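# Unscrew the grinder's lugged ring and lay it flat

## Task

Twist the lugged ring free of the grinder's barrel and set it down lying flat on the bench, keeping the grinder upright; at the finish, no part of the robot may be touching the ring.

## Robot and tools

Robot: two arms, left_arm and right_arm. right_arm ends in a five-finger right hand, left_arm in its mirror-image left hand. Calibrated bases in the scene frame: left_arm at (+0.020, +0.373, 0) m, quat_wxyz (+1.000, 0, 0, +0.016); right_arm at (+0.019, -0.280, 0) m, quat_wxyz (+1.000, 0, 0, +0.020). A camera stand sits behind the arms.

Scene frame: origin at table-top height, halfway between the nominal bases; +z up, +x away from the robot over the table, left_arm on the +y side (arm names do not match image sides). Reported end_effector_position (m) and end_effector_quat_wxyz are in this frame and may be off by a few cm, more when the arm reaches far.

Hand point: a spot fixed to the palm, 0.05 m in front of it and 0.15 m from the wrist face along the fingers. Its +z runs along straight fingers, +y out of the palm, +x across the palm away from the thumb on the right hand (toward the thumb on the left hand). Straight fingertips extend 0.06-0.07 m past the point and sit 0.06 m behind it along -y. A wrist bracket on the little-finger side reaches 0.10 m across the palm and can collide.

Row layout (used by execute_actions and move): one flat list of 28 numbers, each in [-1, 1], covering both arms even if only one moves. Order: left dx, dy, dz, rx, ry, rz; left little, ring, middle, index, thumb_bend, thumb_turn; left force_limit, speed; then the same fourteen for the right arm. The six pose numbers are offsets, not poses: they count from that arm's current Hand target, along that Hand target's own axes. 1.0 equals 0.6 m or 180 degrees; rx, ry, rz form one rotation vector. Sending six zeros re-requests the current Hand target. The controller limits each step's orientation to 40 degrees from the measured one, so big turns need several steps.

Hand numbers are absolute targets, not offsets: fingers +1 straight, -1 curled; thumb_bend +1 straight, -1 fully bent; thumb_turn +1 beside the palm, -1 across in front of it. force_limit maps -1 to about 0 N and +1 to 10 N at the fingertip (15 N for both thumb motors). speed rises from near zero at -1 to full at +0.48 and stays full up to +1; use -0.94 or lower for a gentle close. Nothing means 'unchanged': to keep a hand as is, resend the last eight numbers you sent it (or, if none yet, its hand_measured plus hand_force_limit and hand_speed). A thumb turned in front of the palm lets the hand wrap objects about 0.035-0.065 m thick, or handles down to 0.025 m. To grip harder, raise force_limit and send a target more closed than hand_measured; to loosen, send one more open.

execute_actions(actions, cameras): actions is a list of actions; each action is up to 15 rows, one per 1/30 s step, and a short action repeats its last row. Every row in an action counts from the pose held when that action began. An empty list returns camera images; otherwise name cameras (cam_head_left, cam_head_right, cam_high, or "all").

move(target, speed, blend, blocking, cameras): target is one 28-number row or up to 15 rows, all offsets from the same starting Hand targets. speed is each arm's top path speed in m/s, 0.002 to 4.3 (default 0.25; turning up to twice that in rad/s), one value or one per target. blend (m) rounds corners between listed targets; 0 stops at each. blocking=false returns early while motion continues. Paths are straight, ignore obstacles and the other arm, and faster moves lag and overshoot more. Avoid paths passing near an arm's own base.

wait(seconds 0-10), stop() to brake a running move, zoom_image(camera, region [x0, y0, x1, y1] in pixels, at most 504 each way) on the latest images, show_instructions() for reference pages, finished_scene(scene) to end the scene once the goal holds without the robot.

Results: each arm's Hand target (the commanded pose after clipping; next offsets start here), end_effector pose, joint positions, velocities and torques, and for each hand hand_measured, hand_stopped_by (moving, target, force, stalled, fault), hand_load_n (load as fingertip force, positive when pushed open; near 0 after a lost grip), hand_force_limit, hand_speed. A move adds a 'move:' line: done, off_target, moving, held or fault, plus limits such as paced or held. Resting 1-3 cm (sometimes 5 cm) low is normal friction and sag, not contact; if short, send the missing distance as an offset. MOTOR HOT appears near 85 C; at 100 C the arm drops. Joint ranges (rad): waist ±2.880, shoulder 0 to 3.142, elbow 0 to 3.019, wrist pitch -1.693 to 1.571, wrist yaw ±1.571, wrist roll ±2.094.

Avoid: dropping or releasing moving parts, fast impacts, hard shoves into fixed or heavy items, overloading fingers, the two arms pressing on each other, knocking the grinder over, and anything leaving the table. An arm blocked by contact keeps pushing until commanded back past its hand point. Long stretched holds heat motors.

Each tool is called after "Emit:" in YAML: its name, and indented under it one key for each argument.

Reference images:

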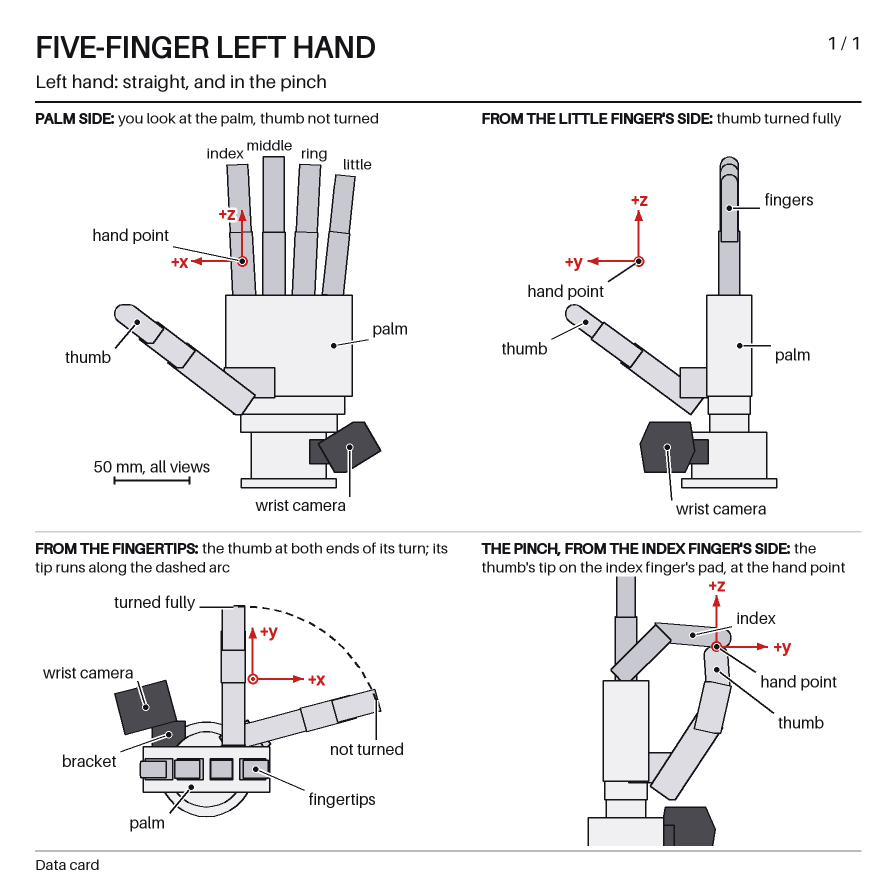

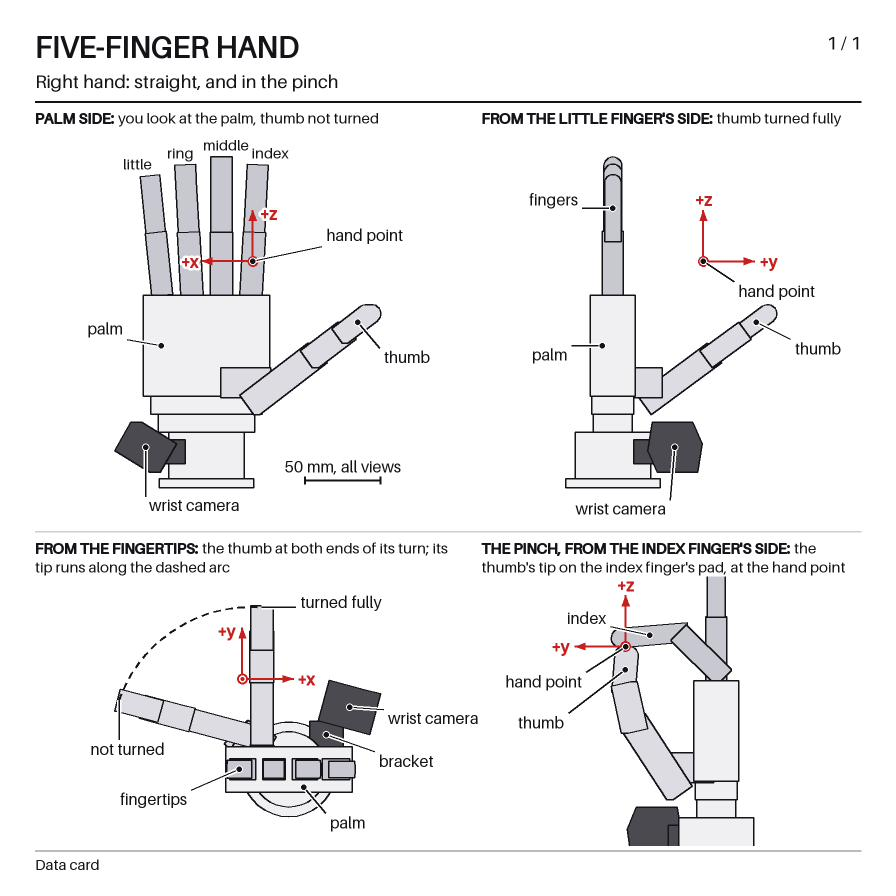

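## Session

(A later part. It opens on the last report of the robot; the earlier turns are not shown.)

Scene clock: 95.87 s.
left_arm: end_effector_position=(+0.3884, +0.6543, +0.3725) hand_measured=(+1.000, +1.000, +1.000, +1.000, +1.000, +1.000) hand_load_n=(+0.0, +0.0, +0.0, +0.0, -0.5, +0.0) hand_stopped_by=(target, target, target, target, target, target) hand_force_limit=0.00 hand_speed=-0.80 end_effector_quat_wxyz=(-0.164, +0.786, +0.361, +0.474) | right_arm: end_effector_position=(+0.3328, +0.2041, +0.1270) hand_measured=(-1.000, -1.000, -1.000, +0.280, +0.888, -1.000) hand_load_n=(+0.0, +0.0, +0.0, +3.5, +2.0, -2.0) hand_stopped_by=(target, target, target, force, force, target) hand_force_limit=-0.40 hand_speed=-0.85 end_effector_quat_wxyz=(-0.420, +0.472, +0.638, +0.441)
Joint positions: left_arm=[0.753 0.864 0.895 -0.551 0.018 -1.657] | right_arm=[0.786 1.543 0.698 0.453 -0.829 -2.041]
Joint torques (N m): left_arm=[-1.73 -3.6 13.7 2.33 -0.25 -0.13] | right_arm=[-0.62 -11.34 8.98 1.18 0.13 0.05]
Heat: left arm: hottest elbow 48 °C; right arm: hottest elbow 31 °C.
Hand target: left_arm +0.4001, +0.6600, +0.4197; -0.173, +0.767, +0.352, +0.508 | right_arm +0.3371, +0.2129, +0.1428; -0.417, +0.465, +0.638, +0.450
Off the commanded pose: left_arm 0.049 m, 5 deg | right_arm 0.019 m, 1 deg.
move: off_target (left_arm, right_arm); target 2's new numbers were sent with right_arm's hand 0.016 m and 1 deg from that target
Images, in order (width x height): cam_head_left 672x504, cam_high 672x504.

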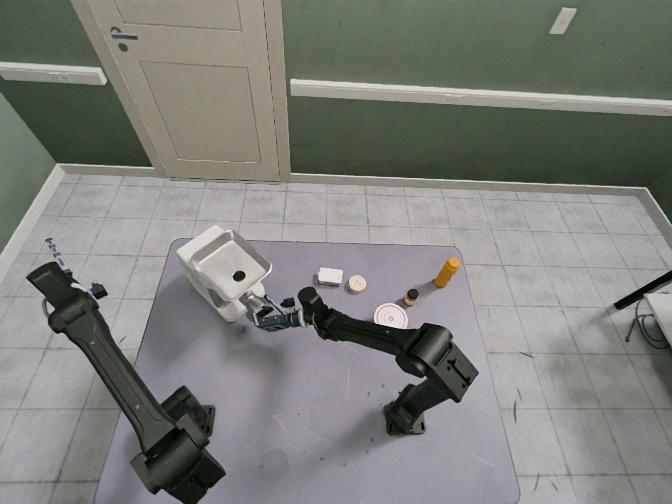

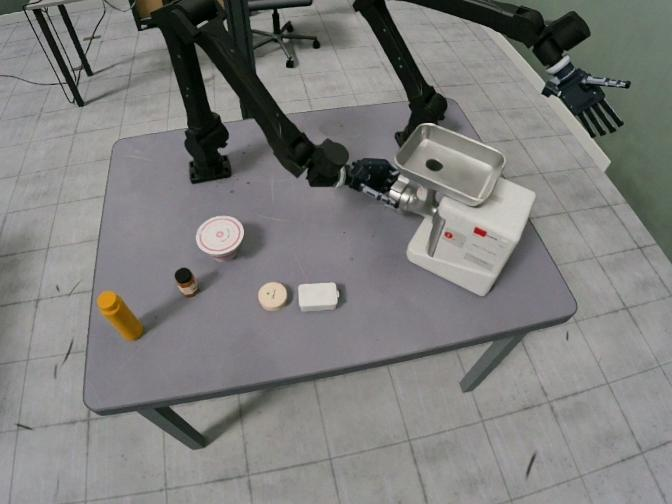

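Emit:
move:
  target:
    - [0,0,0,0,0,0,1,1,1,1,1,1,0,-0.8,0,0,0,0,0,0,-1,-1,-1,0.5,1,-1,-0.4,-0.3]
    - [0,0,0,0,0,0,1,1,1,1,1,1,0,-0.8,0,-0.04,-0.03,0,0,0,-1,-1,-1,0.5,1,-1,-0.4,-0.3]
    - [0,0,0,0,0,0,1,1,1,1,1,1,0,-0.8,0.0015,-0.1191,-0.0882,0,0.1289,0.0967,-1,-1,0.5,-1,1,-0.45,-0.4,-0.3]
    - [0,0,0,0,0,0,1,1,1,1,1,1,0,-0.8,0.0015,-0.0017,-0.0002,0,0.1289,0.0967,-1,-1,0.5,-1,1,-0.45,-0.4,-0.3]
  speed: [0.15,0.15,0.2,0.1]
  blend: [0,0.01,0,0]
  cameras: ["cam_high","cam_head_left"]

Emit:
zoom_image:
  camera: "cam_high"
  region: [377, 169, 417, 209]

Scene clock: 102.87 s.
left_arm: end_effector_position=(+0.3884, +0.6543, +0.3725) hand_measured=(+1.000, +1.000, +1.000, +1.000, +1.000, +1.000) hand_load_n=(+0.0, +0.0, +0.0, +0.0, +0.0, +0.0) hand_stopped_by=(target, target, target, target, target, target) hand_force_limit=0.00 hand_speed=-0.80 end_effector_quat_wxyz=(-0.164, +0.786, +0.361, +0.474) | right_arm: end_effector_position=(+0.3217, +0.2082, +0.1411) hand_measured=(-1.000, -1.000, +0.500, -1.000, +1.000, -0.450) hand_load_n=(+0.0, +0.0, +0.0, +0.0, +0.0, +0.0) hand_stopped_by=(target, target, target, target, target, target) hand_force_limit=-0.40 hand_speed=-0.30 end_effector_quat_wxyz=(+0.600, -0.454, -0.470, -0.461)
Joint positions: left_arm=[0.753 0.864 0.895 -0.551 0.018 -1.657] | right_arm=[0.761 1.799 0.632 1.403 -0.902 -1.271]
Joint torques (N m): left_arm=[-1.85 -3.78 13.75 2.29 -0.24 -0.15] | right_arm=[-2.02 -9.93 7.08 1.52 0.2 0.14]
Heat: left arm: hottest elbow 48 °C; right arm: hottest elbow 31 °C.
Hand target: left_arm +0.4001, +0.6600, +0.4197; -0.173, +0.767, +0.352, +0.508 | right_arm +0.3360, +0.2128, +0.1436; +0.599, -0.456, -0.465, -0.466
Off the commanded pose: left_arm 0.049 m, 5 deg | right_arm 0.015 m, 1 deg.
move: off_target (left_arm, right_arm)
Images, in order (width x height): cam_head_left 672x504, cam_high 672x504.

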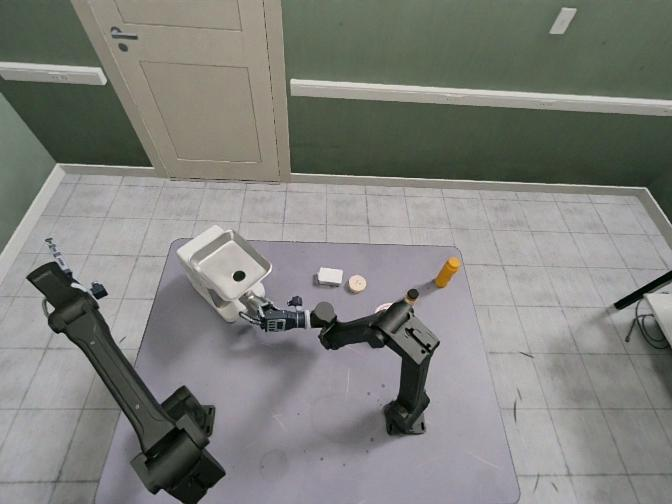

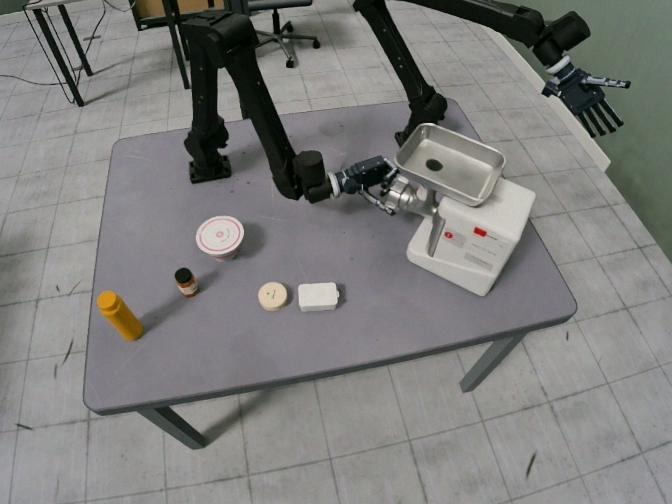

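Scaled by 12.600 from the camera's 672x504 image, which has a finer 960x720 frame.

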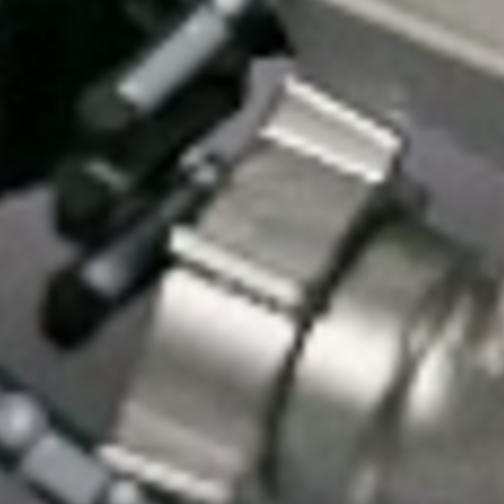

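Emit:
move:
  target:
    - [0,0,0,0,0,0,1,1,1,1,1,1,0,-0.8,-0.0036,0.0045,-0.006,0,0,0,-1,-1,0.5,-1,1,-0.45,-0.4,-0.3]
    - [0,0,0,0,0,0,1,1,1,1,1,1,0,-0.8,-0.0036,0.0045,-0.006,0,0,0,-1,-1,0.1,-1,0.8,-0.45,-0.4,-0.85]
    - [0,0,0,0,0,0,1,1,1,1,1,1,0,-0.8,-0.0036,0.0045,-0.006,0,-0.1289,-0.0967,-1,-1,0.1,-1,0.8,-0.45,-0.4,-0.85]
  speed: 0.15
  cameras: ["cam_high","cam_head_left"]

Emit:
zoom_image:
  camera: "cam_high"
  region: [377, 169, 417, 209]

Scene clock: 107.53 s.
left_arm: end_effector_position=(+0.3884, +0.6543, +0.3725) hand_measured=(+1.000, +1.000, +1.000, +1.000, +1.000, +1.000) hand_load_n=(+0.0, +0.0, +0.0, +0.0, +0.0, +0.0) hand_stopped_by=(target, target, target, target, target, target) hand_force_limit=0.00 hand_speed=-0.80 end_effector_quat_wxyz=(-0.164, +0.786, +0.361, +0.474) | right_arm: end_effector_position=(+0.3293, +0.2067, +0.1314) hand_measured=(-1.000, -1.000, +0.252, -1.000, +0.860, -0.450) hand_load_n=(+0.0, -0.5, +4.0, +0.0, +1.0, -1.0) hand_stopped_by=(target, target, force, target, force, target) hand_force_limit=-0.40 hand_speed=-0.85 end_effector_quat_wxyz=(-0.423, +0.460, +0.642, +0.444)
Joint positions: left_arm=[0.753 0.864 0.895 -0.551 0.018 -1.657] | right_arm=[0.788 1.541 0.699 0.46 -0.844 -2.05]
Joint torques (N m): left_arm=[-2.08 -3.55 13.67 2.28 -0.24 -0.11] | right_arm=[-1.26 -10.87 8.64 1.05 0.5 0.11]
Heat: left arm: hottest elbow 49 °C; right arm: hottest elbow 31 °C.
Hand target: left_arm +0.4001, +0.6600, +0.4197; -0.173, +0.767, +0.352, +0.508 | right_arm +0.3389, +0.2100, +0.1406; -0.417, +0.465, +0.638, +0.450
Off the commanded pose: left_arm 0.049 m, 5 deg | right_arm 0.014 m, 1 deg.
move: off_target (left_arm, right_arm); target 2's new numbers were sent with right_arm's hand 0.016 m and 1 deg from that target
Images, in order (width x height): cam_head_left 672x504, cam_high 672x504.

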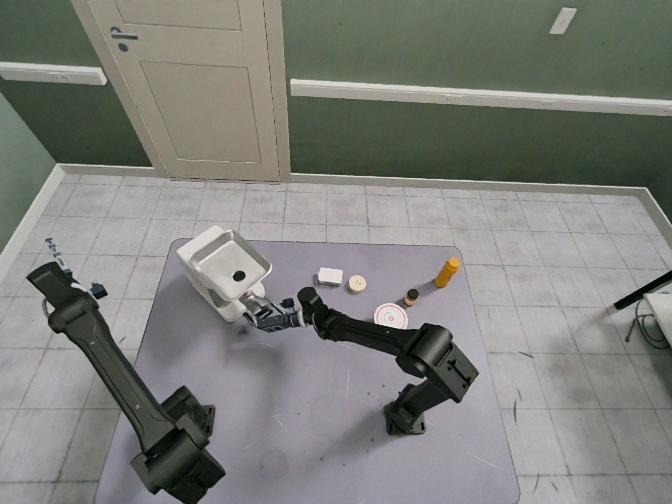

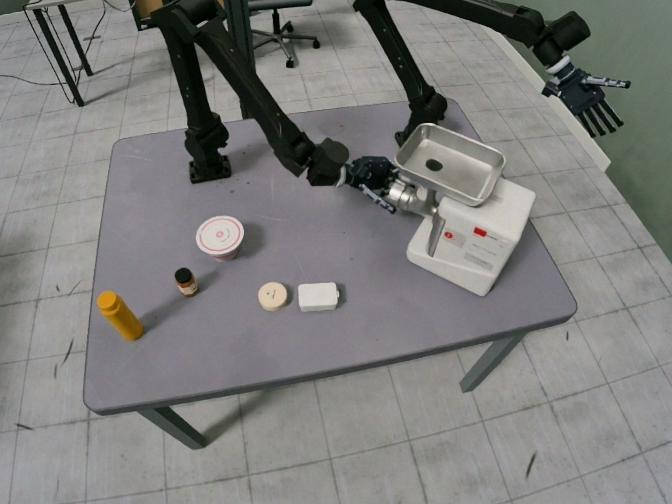

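Scaled by 12.600 from the camera's 672x504 image, which has a finer 960x720 frame.

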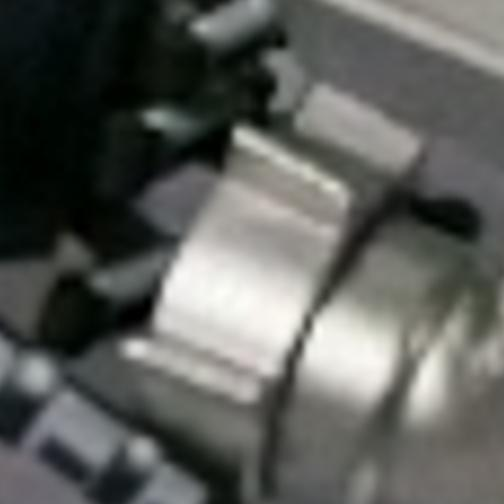

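Emit:
move:
  target:
    - [0,0,0,0,0,0,1,1,1,1,1,1,0,-0.8,0,0,0,0,0,0,-1,-1,0.5,-1,1,-0.45,-0.4,-0.3]
    - [0,0,0,0,0,0,1,1,1,1,1,1,0,-0.8,0,-0.04,-0.03,0,0,0,-1,-1,0.5,-1,1,-0.45,-0.4,-0.3]
    - [0,0,0,0,0,0,1,1,1,1,1,1,0,-0.8,0.0075,-0.1203,-0.0843,0,0.1289,0.0967,-1,-1,-1,0.5,1,-1,-0.4,-0.3]
    - [0,0,0,0,0,0,1,1,1,1,1,1,0,-0.8,0.0075,-0.0029,0.0038,0,0.1289,0.0967,-1,-1,-1,0.5,1,-1,-0.4,-0.3]
  speed: [0.15,0.15,0.2,0.1]
  blend: [0,0.01,0,0]
  cameras: ["cam_high","cam_head_left"]

Emit:
zoom_image:
  camera: "cam_high"
  region: [377, 169, 417, 209]

Scene clock: 114.00 s.
left_arm: end_effector_position=(+0.3884, +0.6543, +0.3725) hand_measured=(+1.000, +1.000, +1.000, +1.000, +1.000, +1.000) hand_load_n=(+0.0, +0.0, +0.0, +0.0, +0.0, +0.0) hand_stopped_by=(target, target, target, target, target, target) hand_force_limit=0.00 hand_speed=-0.80 end_effector_quat_wxyz=(-0.164, +0.786, +0.361, +0.474) | right_arm: end_effector_position=(+0.3216, +0.2084, +0.1417) hand_measured=(-1.000, -1.000, -1.000, +0.500, +1.000, -1.000) hand_load_n=(+0.0, +0.0, +0.0, +0.0, +0.0, +0.5) hand_stopped_by=(target, target, target, target, target, target) hand_force_limit=-0.40 hand_speed=-0.30 end_effector_quat_wxyz=(+0.600, -0.454, -0.470, -0.461)
Joint positions: left_arm=[0.753 0.864 0.895 -0.551 0.018 -1.657] | right_arm=[0.761 1.797 0.633 1.401 -0.902 -1.272]
Joint torques (N m): left_arm=[-1.85 -3.6 13.61 2.37 -0.25 -0.13] | right_arm=[-2.02 -9.93 7.05 1.58 0.21 0.14]
Heat: left arm: hottest elbow 49 °C; right arm: hottest elbow 31 °C.
Hand target: left_arm +0.4001, +0.6600, +0.4197; -0.173, +0.767, +0.352, +0.508 | right_arm +0.3359, +0.2129, +0.1441; +0.599, -0.456, -0.465, -0.466
Off the commanded pose: left_arm 0.049 m, 5 deg | right_arm 0.015 m, 1 deg.
move: off_target (left_arm, right_arm)
Images, in order (width x height): cam_head_left 672x504, cam_high 672x504.

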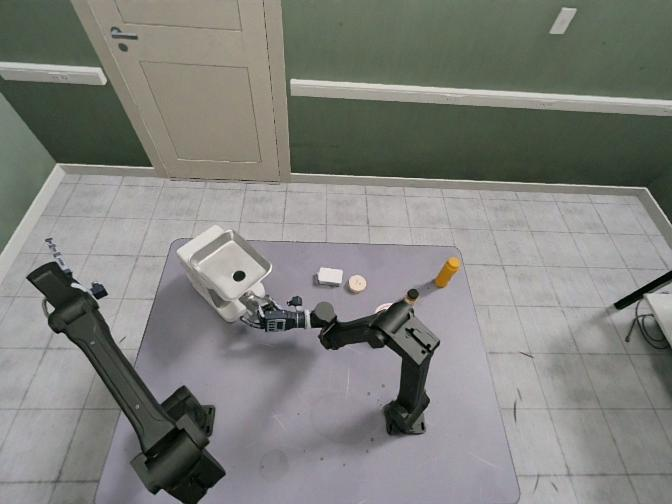

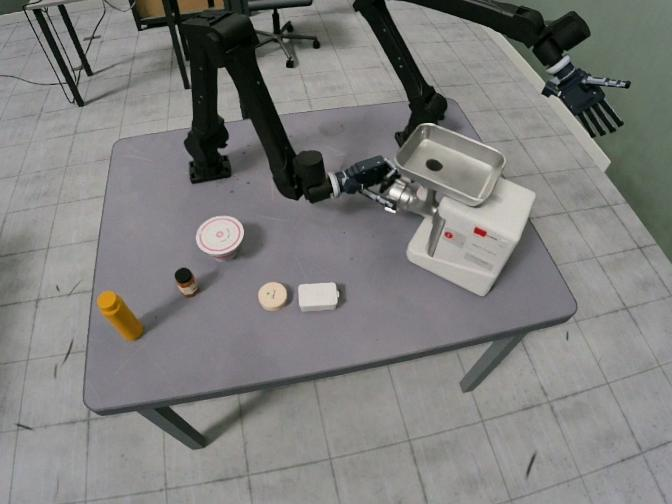

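Scaled by 12.600 from the camera's 672x504 image, which has a finer 960x720 frame.

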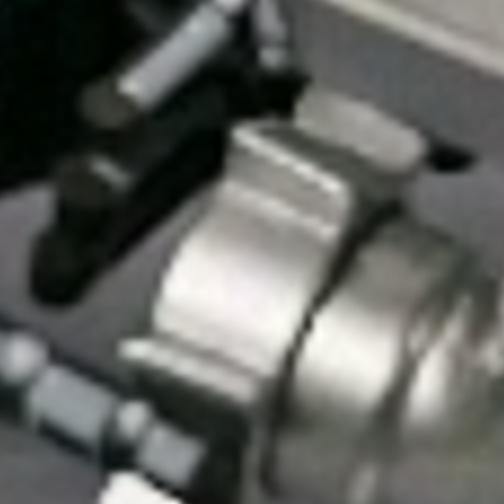

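Emit:
move:
  target:
    - [0,0,0,0,0,0,1,1,1,1,1,1,0,-0.8,-0.0036,0.0045,-0.006,0,0,0,-1,-1,-1,0.5,1,-1,-0.4,-0.3]
    - [0,0,0,0,0,0,1,1,1,1,1,1,0,-0.8,-0.0036,0.0045,-0.006,0,0,0,-1,-1,-1,0.1,0.8,-1,-0.4,-0.85]
    - [0,0,0,0,0,0,1,1,1,1,1,1,0,-0.8,-0.0036,0.0045,-0.006,0,-0.1289,-0.0967,-1,-1,-1,0.1,0.8,-1,-0.4,-0.85]
  speed: 0.15
  cameras: ["cam_high","cam_head_left"]

Emit:
zoom_image:
  camera: "cam_high"
  region: [377, 169, 417, 209]

Scene clock: 118.57 s.
left_arm: end_effector_position=(+0.3884, +0.6543, +0.3725) hand_measured=(+1.000, +1.000, +1.000, +1.000, +1.000, +1.000) hand_load_n=(+0.0, +0.0, +0.0, +0.0, +0.0, +0.0) hand_stopped_by=(target, target, target, target, target, target) hand_force_limit=0.00 hand_speed=-0.80 end_effector_quat_wxyz=(-0.164, +0.786, +0.361, +0.474) | right_arm: end_effector_position=(+0.3327, +0.2032, +0.1271) hand_measured=(-1.000, -1.000, -1.000, +0.280, +0.888, -1.000) hand_load_n=(+0.0, +0.0, +0.0, +4.5, +1.5, -2.0) hand_stopped_by=(target, target, target, force, force, target) hand_force_limit=-0.40 hand_speed=-0.85 end_effector_quat_wxyz=(-0.421, +0.468, +0.639, +0.442)
Joint positions: left_arm=[0.753 0.864 0.895 -0.551 0.018 -1.657] | right_arm=[0.782 1.545 0.696 0.457 -0.838 -2.046]
Joint torques (N m): left_arm=[-1.67 -3.84 13.67 2.41 -0.26 -0.14] | right_arm=[-0.85 -11.28 8.81 1.17 0.23 0.05]
Heat: left arm: hottest elbow 49 °C; right arm: hottest elbow 31 °C.
Hand target: left_arm +0.4001, +0.6600, +0.4197; -0.173, +0.767, +0.352, +0.508 | right_arm +0.3389, +0.2101, +0.1412; -0.417, +0.465, +0.638, +0.450
Off the commanded pose: left_arm 0.049 m, 5 deg | right_arm 0.017 m, 1 deg.
move: off_target (left_arm, right_arm); target 2's new numbers were sent with right_arm's hand 0.016 m and 1 deg from that target
Images, in order (width x height): cam_head_left 672x504, cam_high 672x504.

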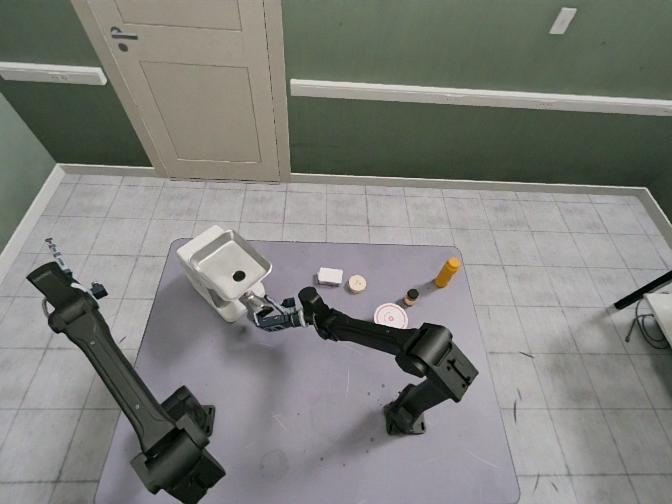

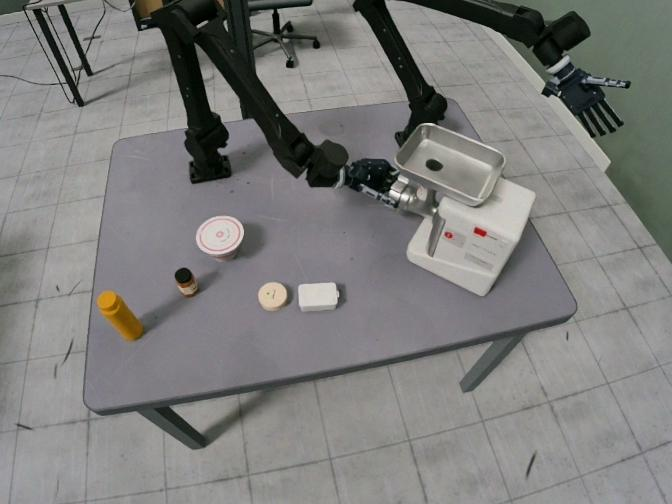

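Scaled by 12.600 from the camera's 672x504 image, which has a finer 960x720 frame.

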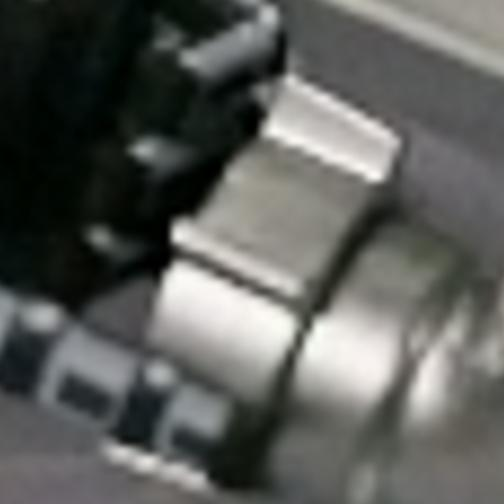

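Emit:
move:
  target:
    - [0,0,0,0,0,0,1,1,1,1,1,1,0,-0.8,0,0,0,0,0,0,-1,-1,-1,0.5,1,-1,-0.4,-0.3]
    - [0,0,0,0,0,0,1,1,1,1,1,1,0,-0.8,0,-0.04,-0.03,0,0,0,-1,-1,-1,0.5,1,-1,-0.4,-0.3]
    - [0,0,0,0,0,0,1,1,1,1,1,1,0,-0.8,0.0058,-0.1209,-0.084,0,0.1289,0.0967,-1,-1,0.5,-1,1,-0.45,-0.4,-0.3]
    - [0,0,0,0,0,0,1,1,1,1,1,1,0,-0.8,0.0058,-0.0036,0.004,0,0.1289,0.0967,-1,-1,0.5,-1,1,-0.45,-0.4,-0.3]
  speed: [0.15,0.15,0.2,0.1]
  blend: [0,0.01,0,0]
  cameras: ["cam_high"]

Emit:
zoom_image:
  camera: "cam_high"
  region: [377, 169, 417, 209]

Scene clock: 125.17 s.
left_arm: end_effector_position=(+0.3884, +0.6543, +0.3725) hand_measured=(+1.000, +1.000, +1.000, +1.000, +1.000, +1.000) hand_load_n=(+0.0, +0.0, +0.0, +0.0, +0.0, +0.0) hand_stopped_by=(target, target, target, target, target, target) hand_force_limit=0.00 hand_speed=-0.80 end_effector_quat_wxyz=(-0.164, +0.786, +0.361, +0.474) | right_arm: end_effector_position=(+0.3215, +0.2081, +0.1408) hand_measured=(-1.000, -1.000, +0.500, -1.000, +1.000, -0.450) hand_load_n=(+0.0, +0.0, +0.5, +0.0, +0.0, +0.5) hand_stopped_by=(target, target, target, target, target, target) hand_force_limit=-0.40 hand_speed=-0.30 end_effector_quat_wxyz=(+0.600, -0.455, -0.470, -0.461)
Joint positions: left_arm=[0.753 0.864 0.895 -0.551 0.018 -1.657] | right_arm=[0.761 1.799 0.631 1.404 -0.901 -1.272]
Joint torques (N m): left_arm=[-1.96 -3.6 13.68 2.36 -0.24 -0.13] | right_arm=[-1.96 -9.93 7.06 1.65 0.2 0.14]
Heat: left arm: hottest elbow 50 °C; right arm: hottest elbow 31 °C.
Hand target: left_arm +0.4001, +0.6600, +0.4197; -0.173, +0.767, +0.352, +0.508 | right_arm +0.3357, +0.2127, +0.1433; +0.599, -0.456, -0.464, -0.466
Off the commanded pose: left_arm 0.049 m, 5 deg | right_arm 0.015 m, 1 deg.
move: off_target (left_arm, right_arm)
Images, in order (width x height): cam_high 672x504.

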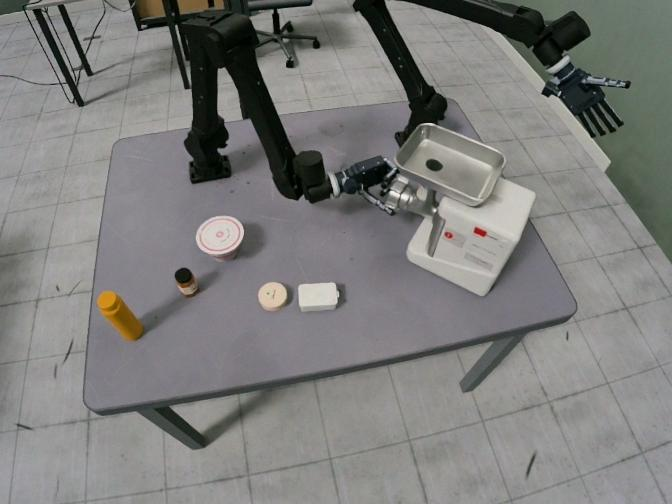

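Scaled by 12.600 from the camera's 672x504 image, which has a finer 960x720 frame.

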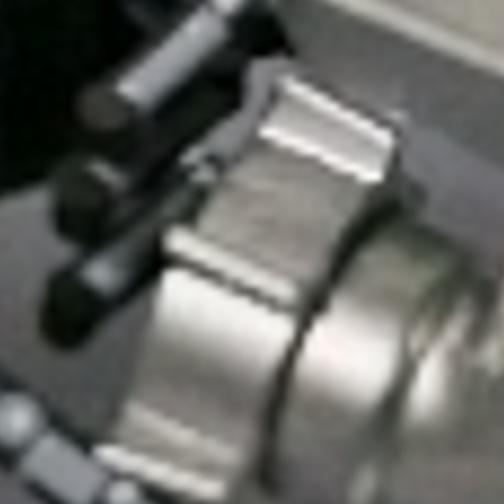

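Emit:
move:
  target:
    - [0,0,0,0,0,0,1,1,1,1,1,1,0,-0.8,-0.0036,0.0045,-0.006,0,0,0,-1,-1,0.5,-1,1,-0.45,-0.4,-0.3]
    - [0,0,0,0,0,0,1,1,1,1,1,1,0,-0.8,-0.0036,0.0045,-0.006,0,0,0,-1,-1,0.1,-1,0.8,-0.45,-0.4,-0.85]
    - [0,0,0,0,0,0,1,1,1,1,1,1,0,-0.8,-0.0036,0.0045,-0.006,0,-0.1289,-0.0967,-1,-1,0.1,-1,0.8,-0.45,-0.4,-0.85]
  speed: 0.15
  cameras: ["cam_high","cam_head_left"]

Emit:
zoom_image:
  camera: "cam_high"
  region: [377, 169, 417, 209]

Scene clock: 131.00 s.
left_arm: end_effector_position=(+0.3884, +0.6543, +0.3725) hand_measured=(+1.000, +1.000, +1.000, +1.000, +1.000, +1.000) hand_load_n=(-0.5, +0.0, -0.5, +0.0, +0.0, +0.0) hand_stopped_by=(target, target, target, target, target, target) hand_force_limit=0.00 hand_speed=-0.80 end_effector_quat_wxyz=(-0.164, +0.786, +0.361, +0.474) | right_arm: end_effector_position=(+0.3292, +0.2062, +0.1298) hand_measured=(-1.000, -1.000, +0.252, -1.000, +0.860, -0.450) hand_load_n=(+0.0, +0.0, +4.0, +0.0, +1.0, -1.0) hand_stopped_by=(target, target, force, target, force, target) hand_force_limit=-0.40 hand_speed=-0.85 end_effector_quat_wxyz=(-0.423, +0.462, +0.642, +0.443)
Joint positions: left_arm=[0.753 0.864 0.895 -0.551 0.018 -1.657] | right_arm=[0.788 1.543 0.697 0.461 -0.843 -2.049]
Joint torques (N m): left_arm=[-2.14 -3.55 13.61 2.29 -0.26 -0.13] | right_arm=[-1.26 -10.93 8.62 1.07 0.45 0.07]
Heat: left arm: hottest elbow 50 °C; right arm: hottest elbow 31 °C.
Hand target: left_arm +0.4001, +0.6600, +0.4197; -0.173, +0.767, +0.352, +0.508 | right_arm +0.3384, +0.2099, +0.1402; -0.417, +0.465, +0.638, +0.450
Off the commanded pose: left_arm 0.049 m, 5 deg | right_arm 0.015 m, 1 deg.
move: off_target (left_arm, right_arm); target 2's new numbers were sent with right_arm's hand 0.016 m and 1 deg from that target
Images, in order (width x height): cam_head_left 672x504, cam_high 672x504.

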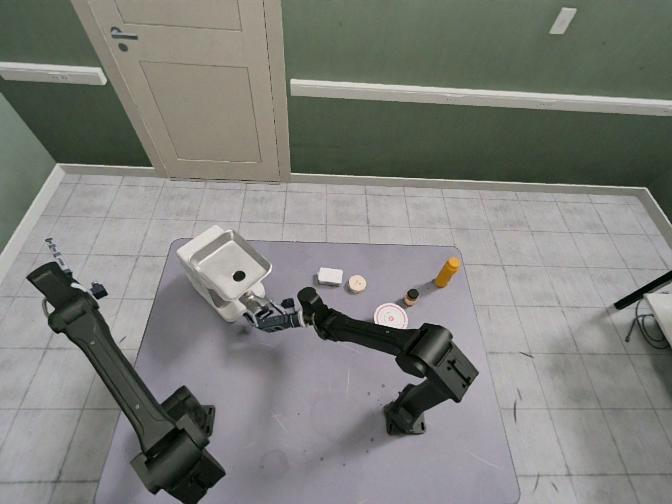

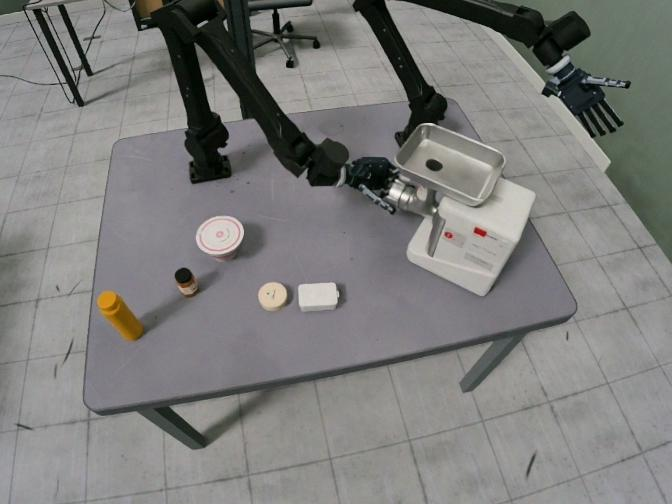

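Scaled by 12.600 from the camera's 672x504 image, which has a finer 960x720 frame.

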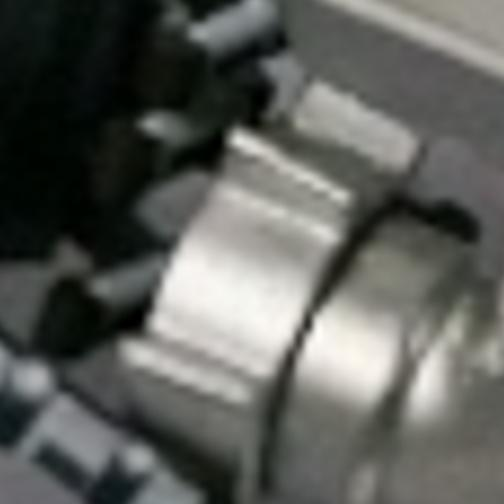

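Emit:
move:
  target: [0,0,0,0,0,0,1,1,1,1,1,1,0,-0.8,0,-0.0333,-0.025,0,0,0,-1,-1,0.1,-1,0.8,-0.45,-0.4,-0.85]
  speed: 0.05
  cameras: ["cam_high","cam_head_left"]

Emit:
zoom_image:
  camera: "cam_high"
  region: [377, 169, 417, 209]

Scene clock: 132.13 s.
left_arm: end_effector_position=(+0.3884, +0.6543, +0.3725) hand_measured=(+1.000, +1.000, +1.000, +1.000, +1.000, +1.000) hand_load_n=(+0.0, +0.0, +0.0, +0.0, +0.0, +0.0) hand_stopped_by=(target, target, target, target, target, target) hand_force_limit=0.00 hand_speed=-0.80 end_effector_quat_wxyz=(-0.164, +0.786, +0.361, +0.474) | right_arm: end_effector_position=(+0.3198, +0.1968, +0.1316) hand_measured=(-1.000, -1.000, +0.252, -1.000, +0.860, -0.450) hand_load_n=(+0.0, +0.0, +5.5, +0.0, +0.5, -0.5) hand_stopped_by=(target, target, force, target, force, target) hand_force_limit=-0.40 hand_speed=-0.85 end_effector_quat_wxyz=(-0.421, +0.463, +0.642, +0.443)
Joint positions: left_arm=[0.753 0.864 0.895 -0.551 0.018 -1.657] | right_arm=[0.792 1.506 0.662 0.458 -0.835 -2.049]
Joint torques (N m): left_arm=[-1.61 -3.6 13.65 2.3 -0.23 -0.14] | right_arm=[-1.38 -12.1 6.23 1.68 0.22 0.08]
Heat: left arm: hottest elbow 50 °C; right arm: hottest elbow 31 °C.
Hand target: left_arm +0.4001, +0.6600, +0.4197; -0.173, +0.767, +0.352, +0.508 | right_arm +0.3209, +0.1922, +0.1403; -0.417, +0.465, +0.638, +0.450
Off the commanded pose: left_arm 0.049 m, 5 deg | right_arm 0.010 m, 1 deg.
move: off_target (left_arm)
Images, in order (width x height): cam_head_left 672x504, cam_high 672x504.

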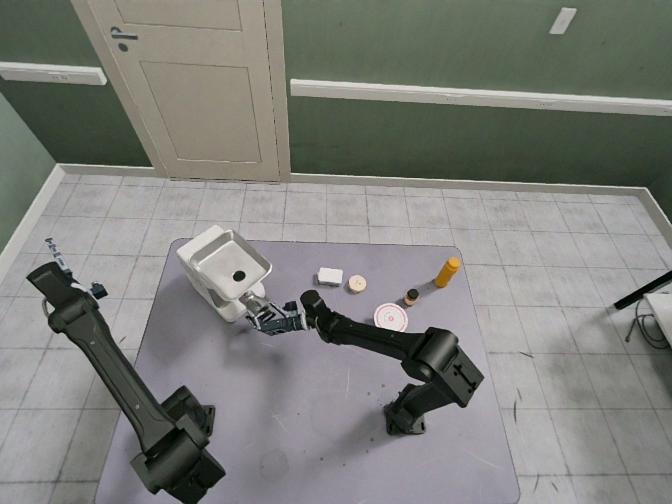

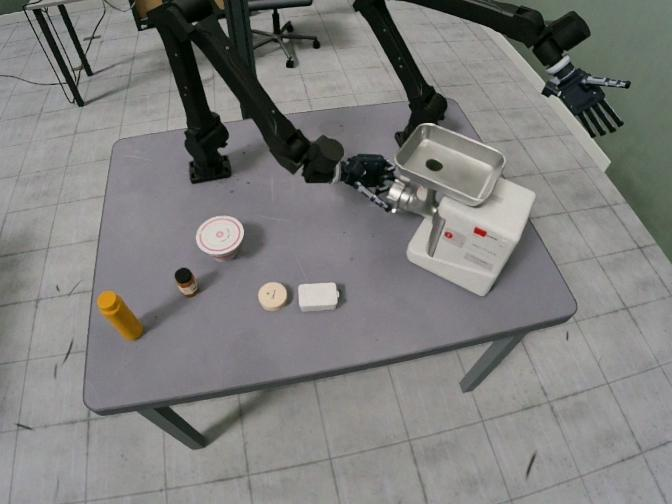

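Scaled by 12.600 from the camera's 672x504 image, which has a finer 960x720 frame.

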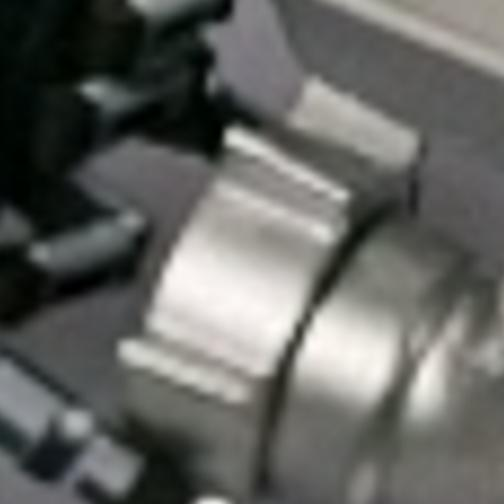

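Emit:
move:
  target:
    - [0,0,0,0,0,0,1,1,1,1,1,1,0,-0.8,0,-0.04,-0.03,0,0,0,-1,-1,0.5,-1,1,-0.45,-0.4,-0.3]
    - [0,0,0,0,0,0,1,1,1,1,1,1,0,-0.8,0.0079,-0.0864,-0.0592,0,0.1289,0.0967,-1,-1,-1,0.5,1,-1,-0.4,-0.3]
    - [0,0,0,0,0,0,1,1,1,1,1,1,0,-0.8,0.0079,0.0309,0.0288,0,0.1289,0.0967,-1,-1,-1,0.5,1,-1,-0.4,-0.3]
  speed: [0.15,0.2,0.1]
  blend: [0.01,0,0]
  cameras: ["cam_high"]

Emit:
zoom_image:
  camera: "cam_high"
  region: [377, 169, 417, 209]

Scene clock: 137.80 s.
left_arm: end_effector_position=(+0.3884, +0.6543, +0.3725) hand_measured=(+1.000, +1.000, +1.000, +1.000, +1.000, +1.000) hand_load_n=(+0.0, +0.0, +0.0, +0.0, +0.0, +0.0) hand_stopped_by=(target, target, target, target, target, target) hand_force_limit=0.00 hand_speed=-0.80 end_effector_quat_wxyz=(-0.164, +0.786, +0.361, +0.474) | right_arm: end_effector_position=(+0.3216, +0.2085, +0.1419) hand_measured=(-1.000, -1.000, -1.000, +0.500, +1.000, -1.000) hand_load_n=(+0.0, +0.0, +0.0, +0.0, +0.0, +0.0) hand_stopped_by=(target, target, target, target, target, target) hand_force_limit=-0.40 hand_speed=-0.30 end_effector_quat_wxyz=(+0.600, -0.454, -0.470, -0.462)
Joint positions: left_arm=[0.753 0.864 0.895 -0.551 0.018 -1.657] | right_arm=[0.762 1.797 0.633 1.401 -0.901 -1.272]
Joint torques (N m): left_arm=[-1.61 -3.66 13.53 2.37 -0.24 -0.13] | right_arm=[-2.02 -9.93 7.05 1.57 0.21 0.14]
Heat: left arm: hottest elbow 50 °C; right arm: hottest elbow 30 °C.
Hand target: left_arm +0.4001, +0.6600, +0.4197; -0.173, +0.767, +0.352, +0.508 | right_arm +0.3358, +0.2130, +0.1442; +0.599, -0.456, -0.465, -0.466
Off the commanded pose: left_arm 0.049 m, 5 deg | right_arm 0.015 m, 1 deg.
move: off_target (left_arm, right_arm)
Images, in order (width x height): cam_high 672x504.

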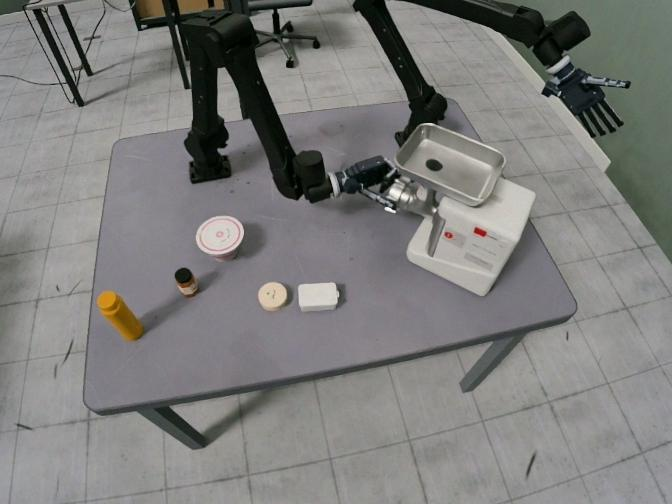

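Scaled by 12.600 from the camera's 672x504 image, which has a finer 960x720 frame.

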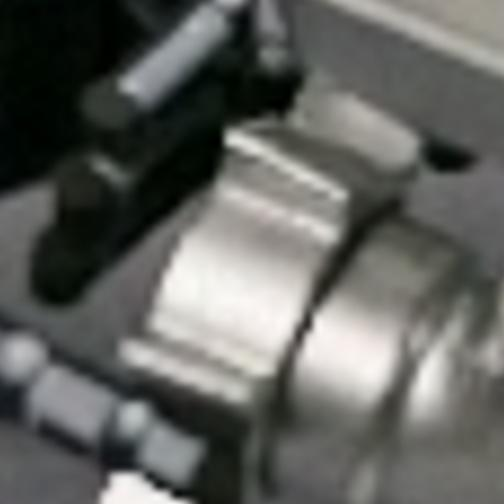

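Emit:
move:
  target:
    - [0,0,0,0,0,0,1,1,1,1,1,1,0,-0.8,-0.0036,0.0045,-0.006,0,0,0,-1,-1,-1,0.5,1,-1,-0.4,-0.3]
    - [0,0,0,0,0,0,1,1,1,1,1,1,0,-0.8,-0.0036,0.0045,-0.006,0,0,0,-1,-1,-1,0.1,0.8,-1,-0.4,-0.85]
    - [0,0,0,0,0,0,1,1,1,1,1,1,0,-0.8,-0.0036,0.0045,-0.006,0,-0.1289,-0.0967,-1,-1,-1,0.1,0.8,-1,-0.4,-0.85]
  speed: 0.15
  cameras: ["cam_high","cam_head_left"]

Emit:
zoom_image:
  camera: "cam_high"
  region: [377, 169, 417, 209]

Scene clock: 142.30 s.
left_arm: end_effector_position=(+0.3884, +0.6543, +0.3725) hand_measured=(+1.000, +1.000, +1.000, +1.000, +1.000, +1.000) hand_load_n=(+0.0, +0.0, +0.0, +0.0, +0.0, +0.0) hand_stopped_by=(target, target, target, target, target, target) hand_force_limit=0.00 hand_speed=-0.80 end_effector_quat_wxyz=(-0.164, +0.786, +0.361, +0.474) | right_arm: end_effector_position=(+0.3324, +0.2031, +0.1269) hand_measured=(-1.000, -1.000, -1.000, +0.280, +0.888, -1.000) hand_load_n=(+0.0, +0.0, +0.0, +4.0, +1.5, -2.0) hand_stopped_by=(target, target, target, force, force, target) hand_force_limit=-0.40 hand_speed=-0.85 end_effector_quat_wxyz=(-0.421, +0.468, +0.639, +0.442)
Joint positions: left_arm=[0.753 0.864 0.895 -0.551 0.018 -1.657] | right_arm=[0.782 1.544 0.695 0.457 -0.837 -2.046]
Joint torques (N m): left_arm=[-1.55 -3.78 13.7 2.35 -0.24 -0.14] | right_arm=[-0.79 -11.22 8.85 1.16 0.24 0.06]
Heat: left arm: hottest elbow 51 °C; right arm: hottest elbow 31 °C.
Hand target: left_arm +0.4001, +0.6600, +0.4197; -0.173, +0.767, +0.352, +0.508 | right_arm +0.3386, +0.2102, +0.1410; -0.417, +0.465, +0.638, +0.450
Off the commanded pose: left_arm 0.049 m, 5 deg | right_arm 0.017 m, 1 deg.
move: off_target (left_arm, right_arm); target 2's new numbers were sent with right_arm's hand 0.016 m and 1 deg from that target
Images, in order (width x height): cam_head_left 672x504, cam_high 672x504.

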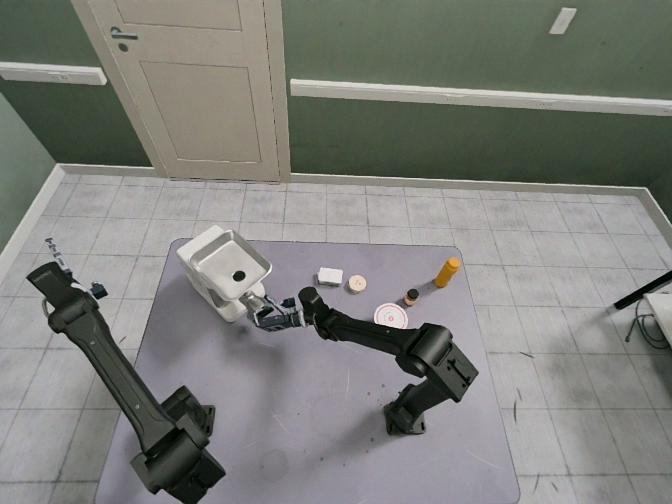

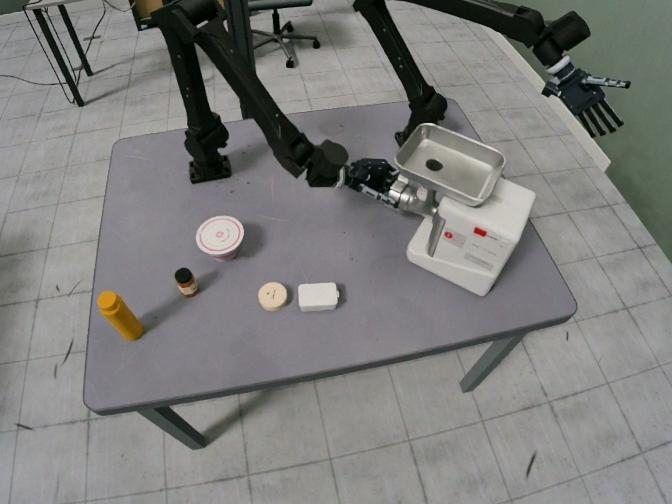

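Scaled by 12.600 from the camera's 672x504 image, which has a finer 960x720 frame.

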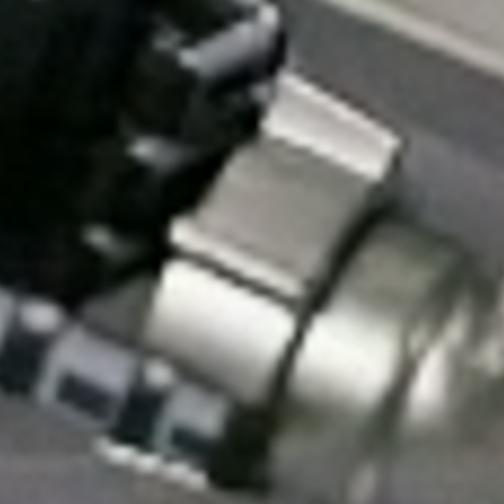

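Emit:
move:
  target:
    - [0,0,0,0,0,0,1,1,1,1,1,1,0,-0.8,0,0,0,0,0,0,-1,-1,-1,0.5,1,-1,-0.4,-0.3]
    - [0,0,0,0,0,0,1,1,1,1,1,1,0,-0.8,0,-0.04,-0.03,0,0,0,-1,-1,-1,0.5,1,-1,-0.4,-0.3]
    - [0,0,0,0,0,0,1,1,1,1,1,1,0,-0.8,0.006,-0.1203,-0.0844,0,0.1289,0.0967,-1,-1,0.5,-1,1,-0.45,-0.4,-0.3]
    - [0,0,0,0,0,0,1,1,1,1,1,1,0,-0.8,0.006,-0.0035,0.0032,0,0.1289,0.0967,-1,-1,0.5,-1,1,-0.45,-0.4,-0.3]
  speed: [0.15,0.15,0.2,0.1]
  blend: [0,0.01,0,0]
  cameras: ["cam_high"]

Emit:
zoom_image:
  camera: "cam_high"
  region: [377, 169, 417, 209]

Scene clock: 149.27 s.
left_arm: end_effector_position=(+0.3884, +0.6543, +0.3725) hand_measured=(+1.000, +1.000, +1.000, +1.000, +1.000, +1.000) hand_load_n=(+0.0, +0.0, +0.0, +0.0, +0.0, +0.0) hand_stopped_by=(target, target, target, target, target, target) hand_force_limit=0.00 hand_speed=-0.80 end_effector_quat_wxyz=(-0.164, +0.786, +0.361, +0.474) | right_arm: end_effector_position=(+0.3212, +0.2079, +0.1411) hand_measured=(-1.000, -1.000, +0.500, -1.000, +1.000, -0.450) hand_load_n=(+0.0, +0.0, +0.0, +0.0, +0.5, +0.0) hand_stopped_by=(target, target, target, target, target, target) hand_force_limit=-0.40 hand_speed=-0.30 end_effector_quat_wxyz=(+0.600, -0.454, -0.470, -0.461)
Joint positions: left_arm=[0.753 0.864 0.895 -0.551 0.018 -1.657] | right_arm=[0.761 1.798 0.631 1.404 -0.902 -1.271]
Joint torques (N m): left_arm=[-1.79 -3.72 13.59 2.28 -0.22 -0.15] | right_arm=[-2.08 -9.93 7.09 1.59 0.21 0.14]
Heat: left arm: hottest elbow 51 °C; right arm: hottest elbow 30 °C.
Hand target: left_arm +0.4001, +0.6600, +0.4197; -0.173, +0.767, +0.352, +0.508 | right_arm +0.3356, +0.2125, +0.1436; +0.599, -0.456, -0.465, -0.466
Off the commanded pose: left_arm 0.049 m, 5 deg | right_arm 0.015 m, 1 deg.
move: off_target (left_arm, right_arm)
Images, in order (width x height): cam_high 672x504.

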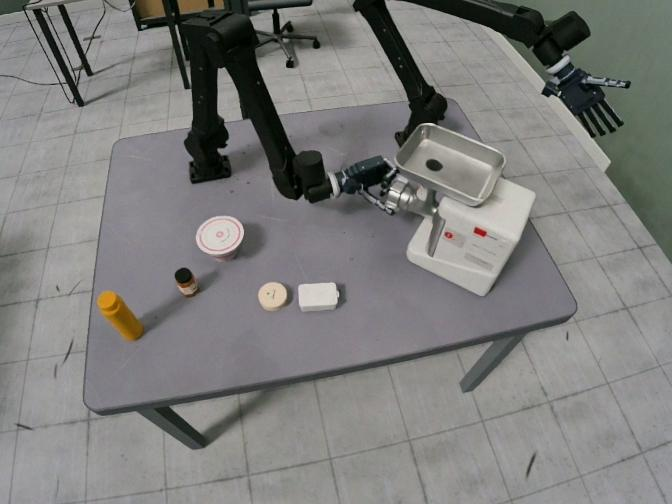

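Scaled by 12.600 from the camera's 672x504 image, which has a finer 960x720 frame.

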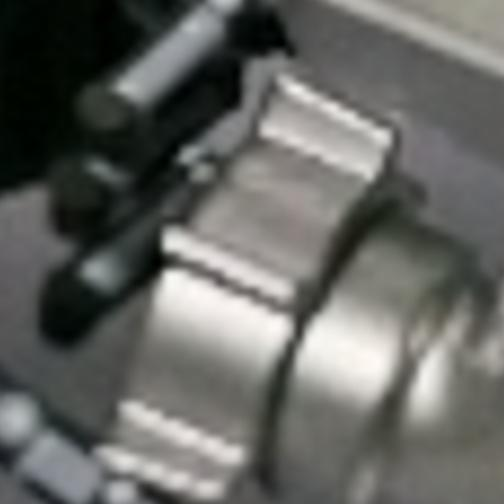

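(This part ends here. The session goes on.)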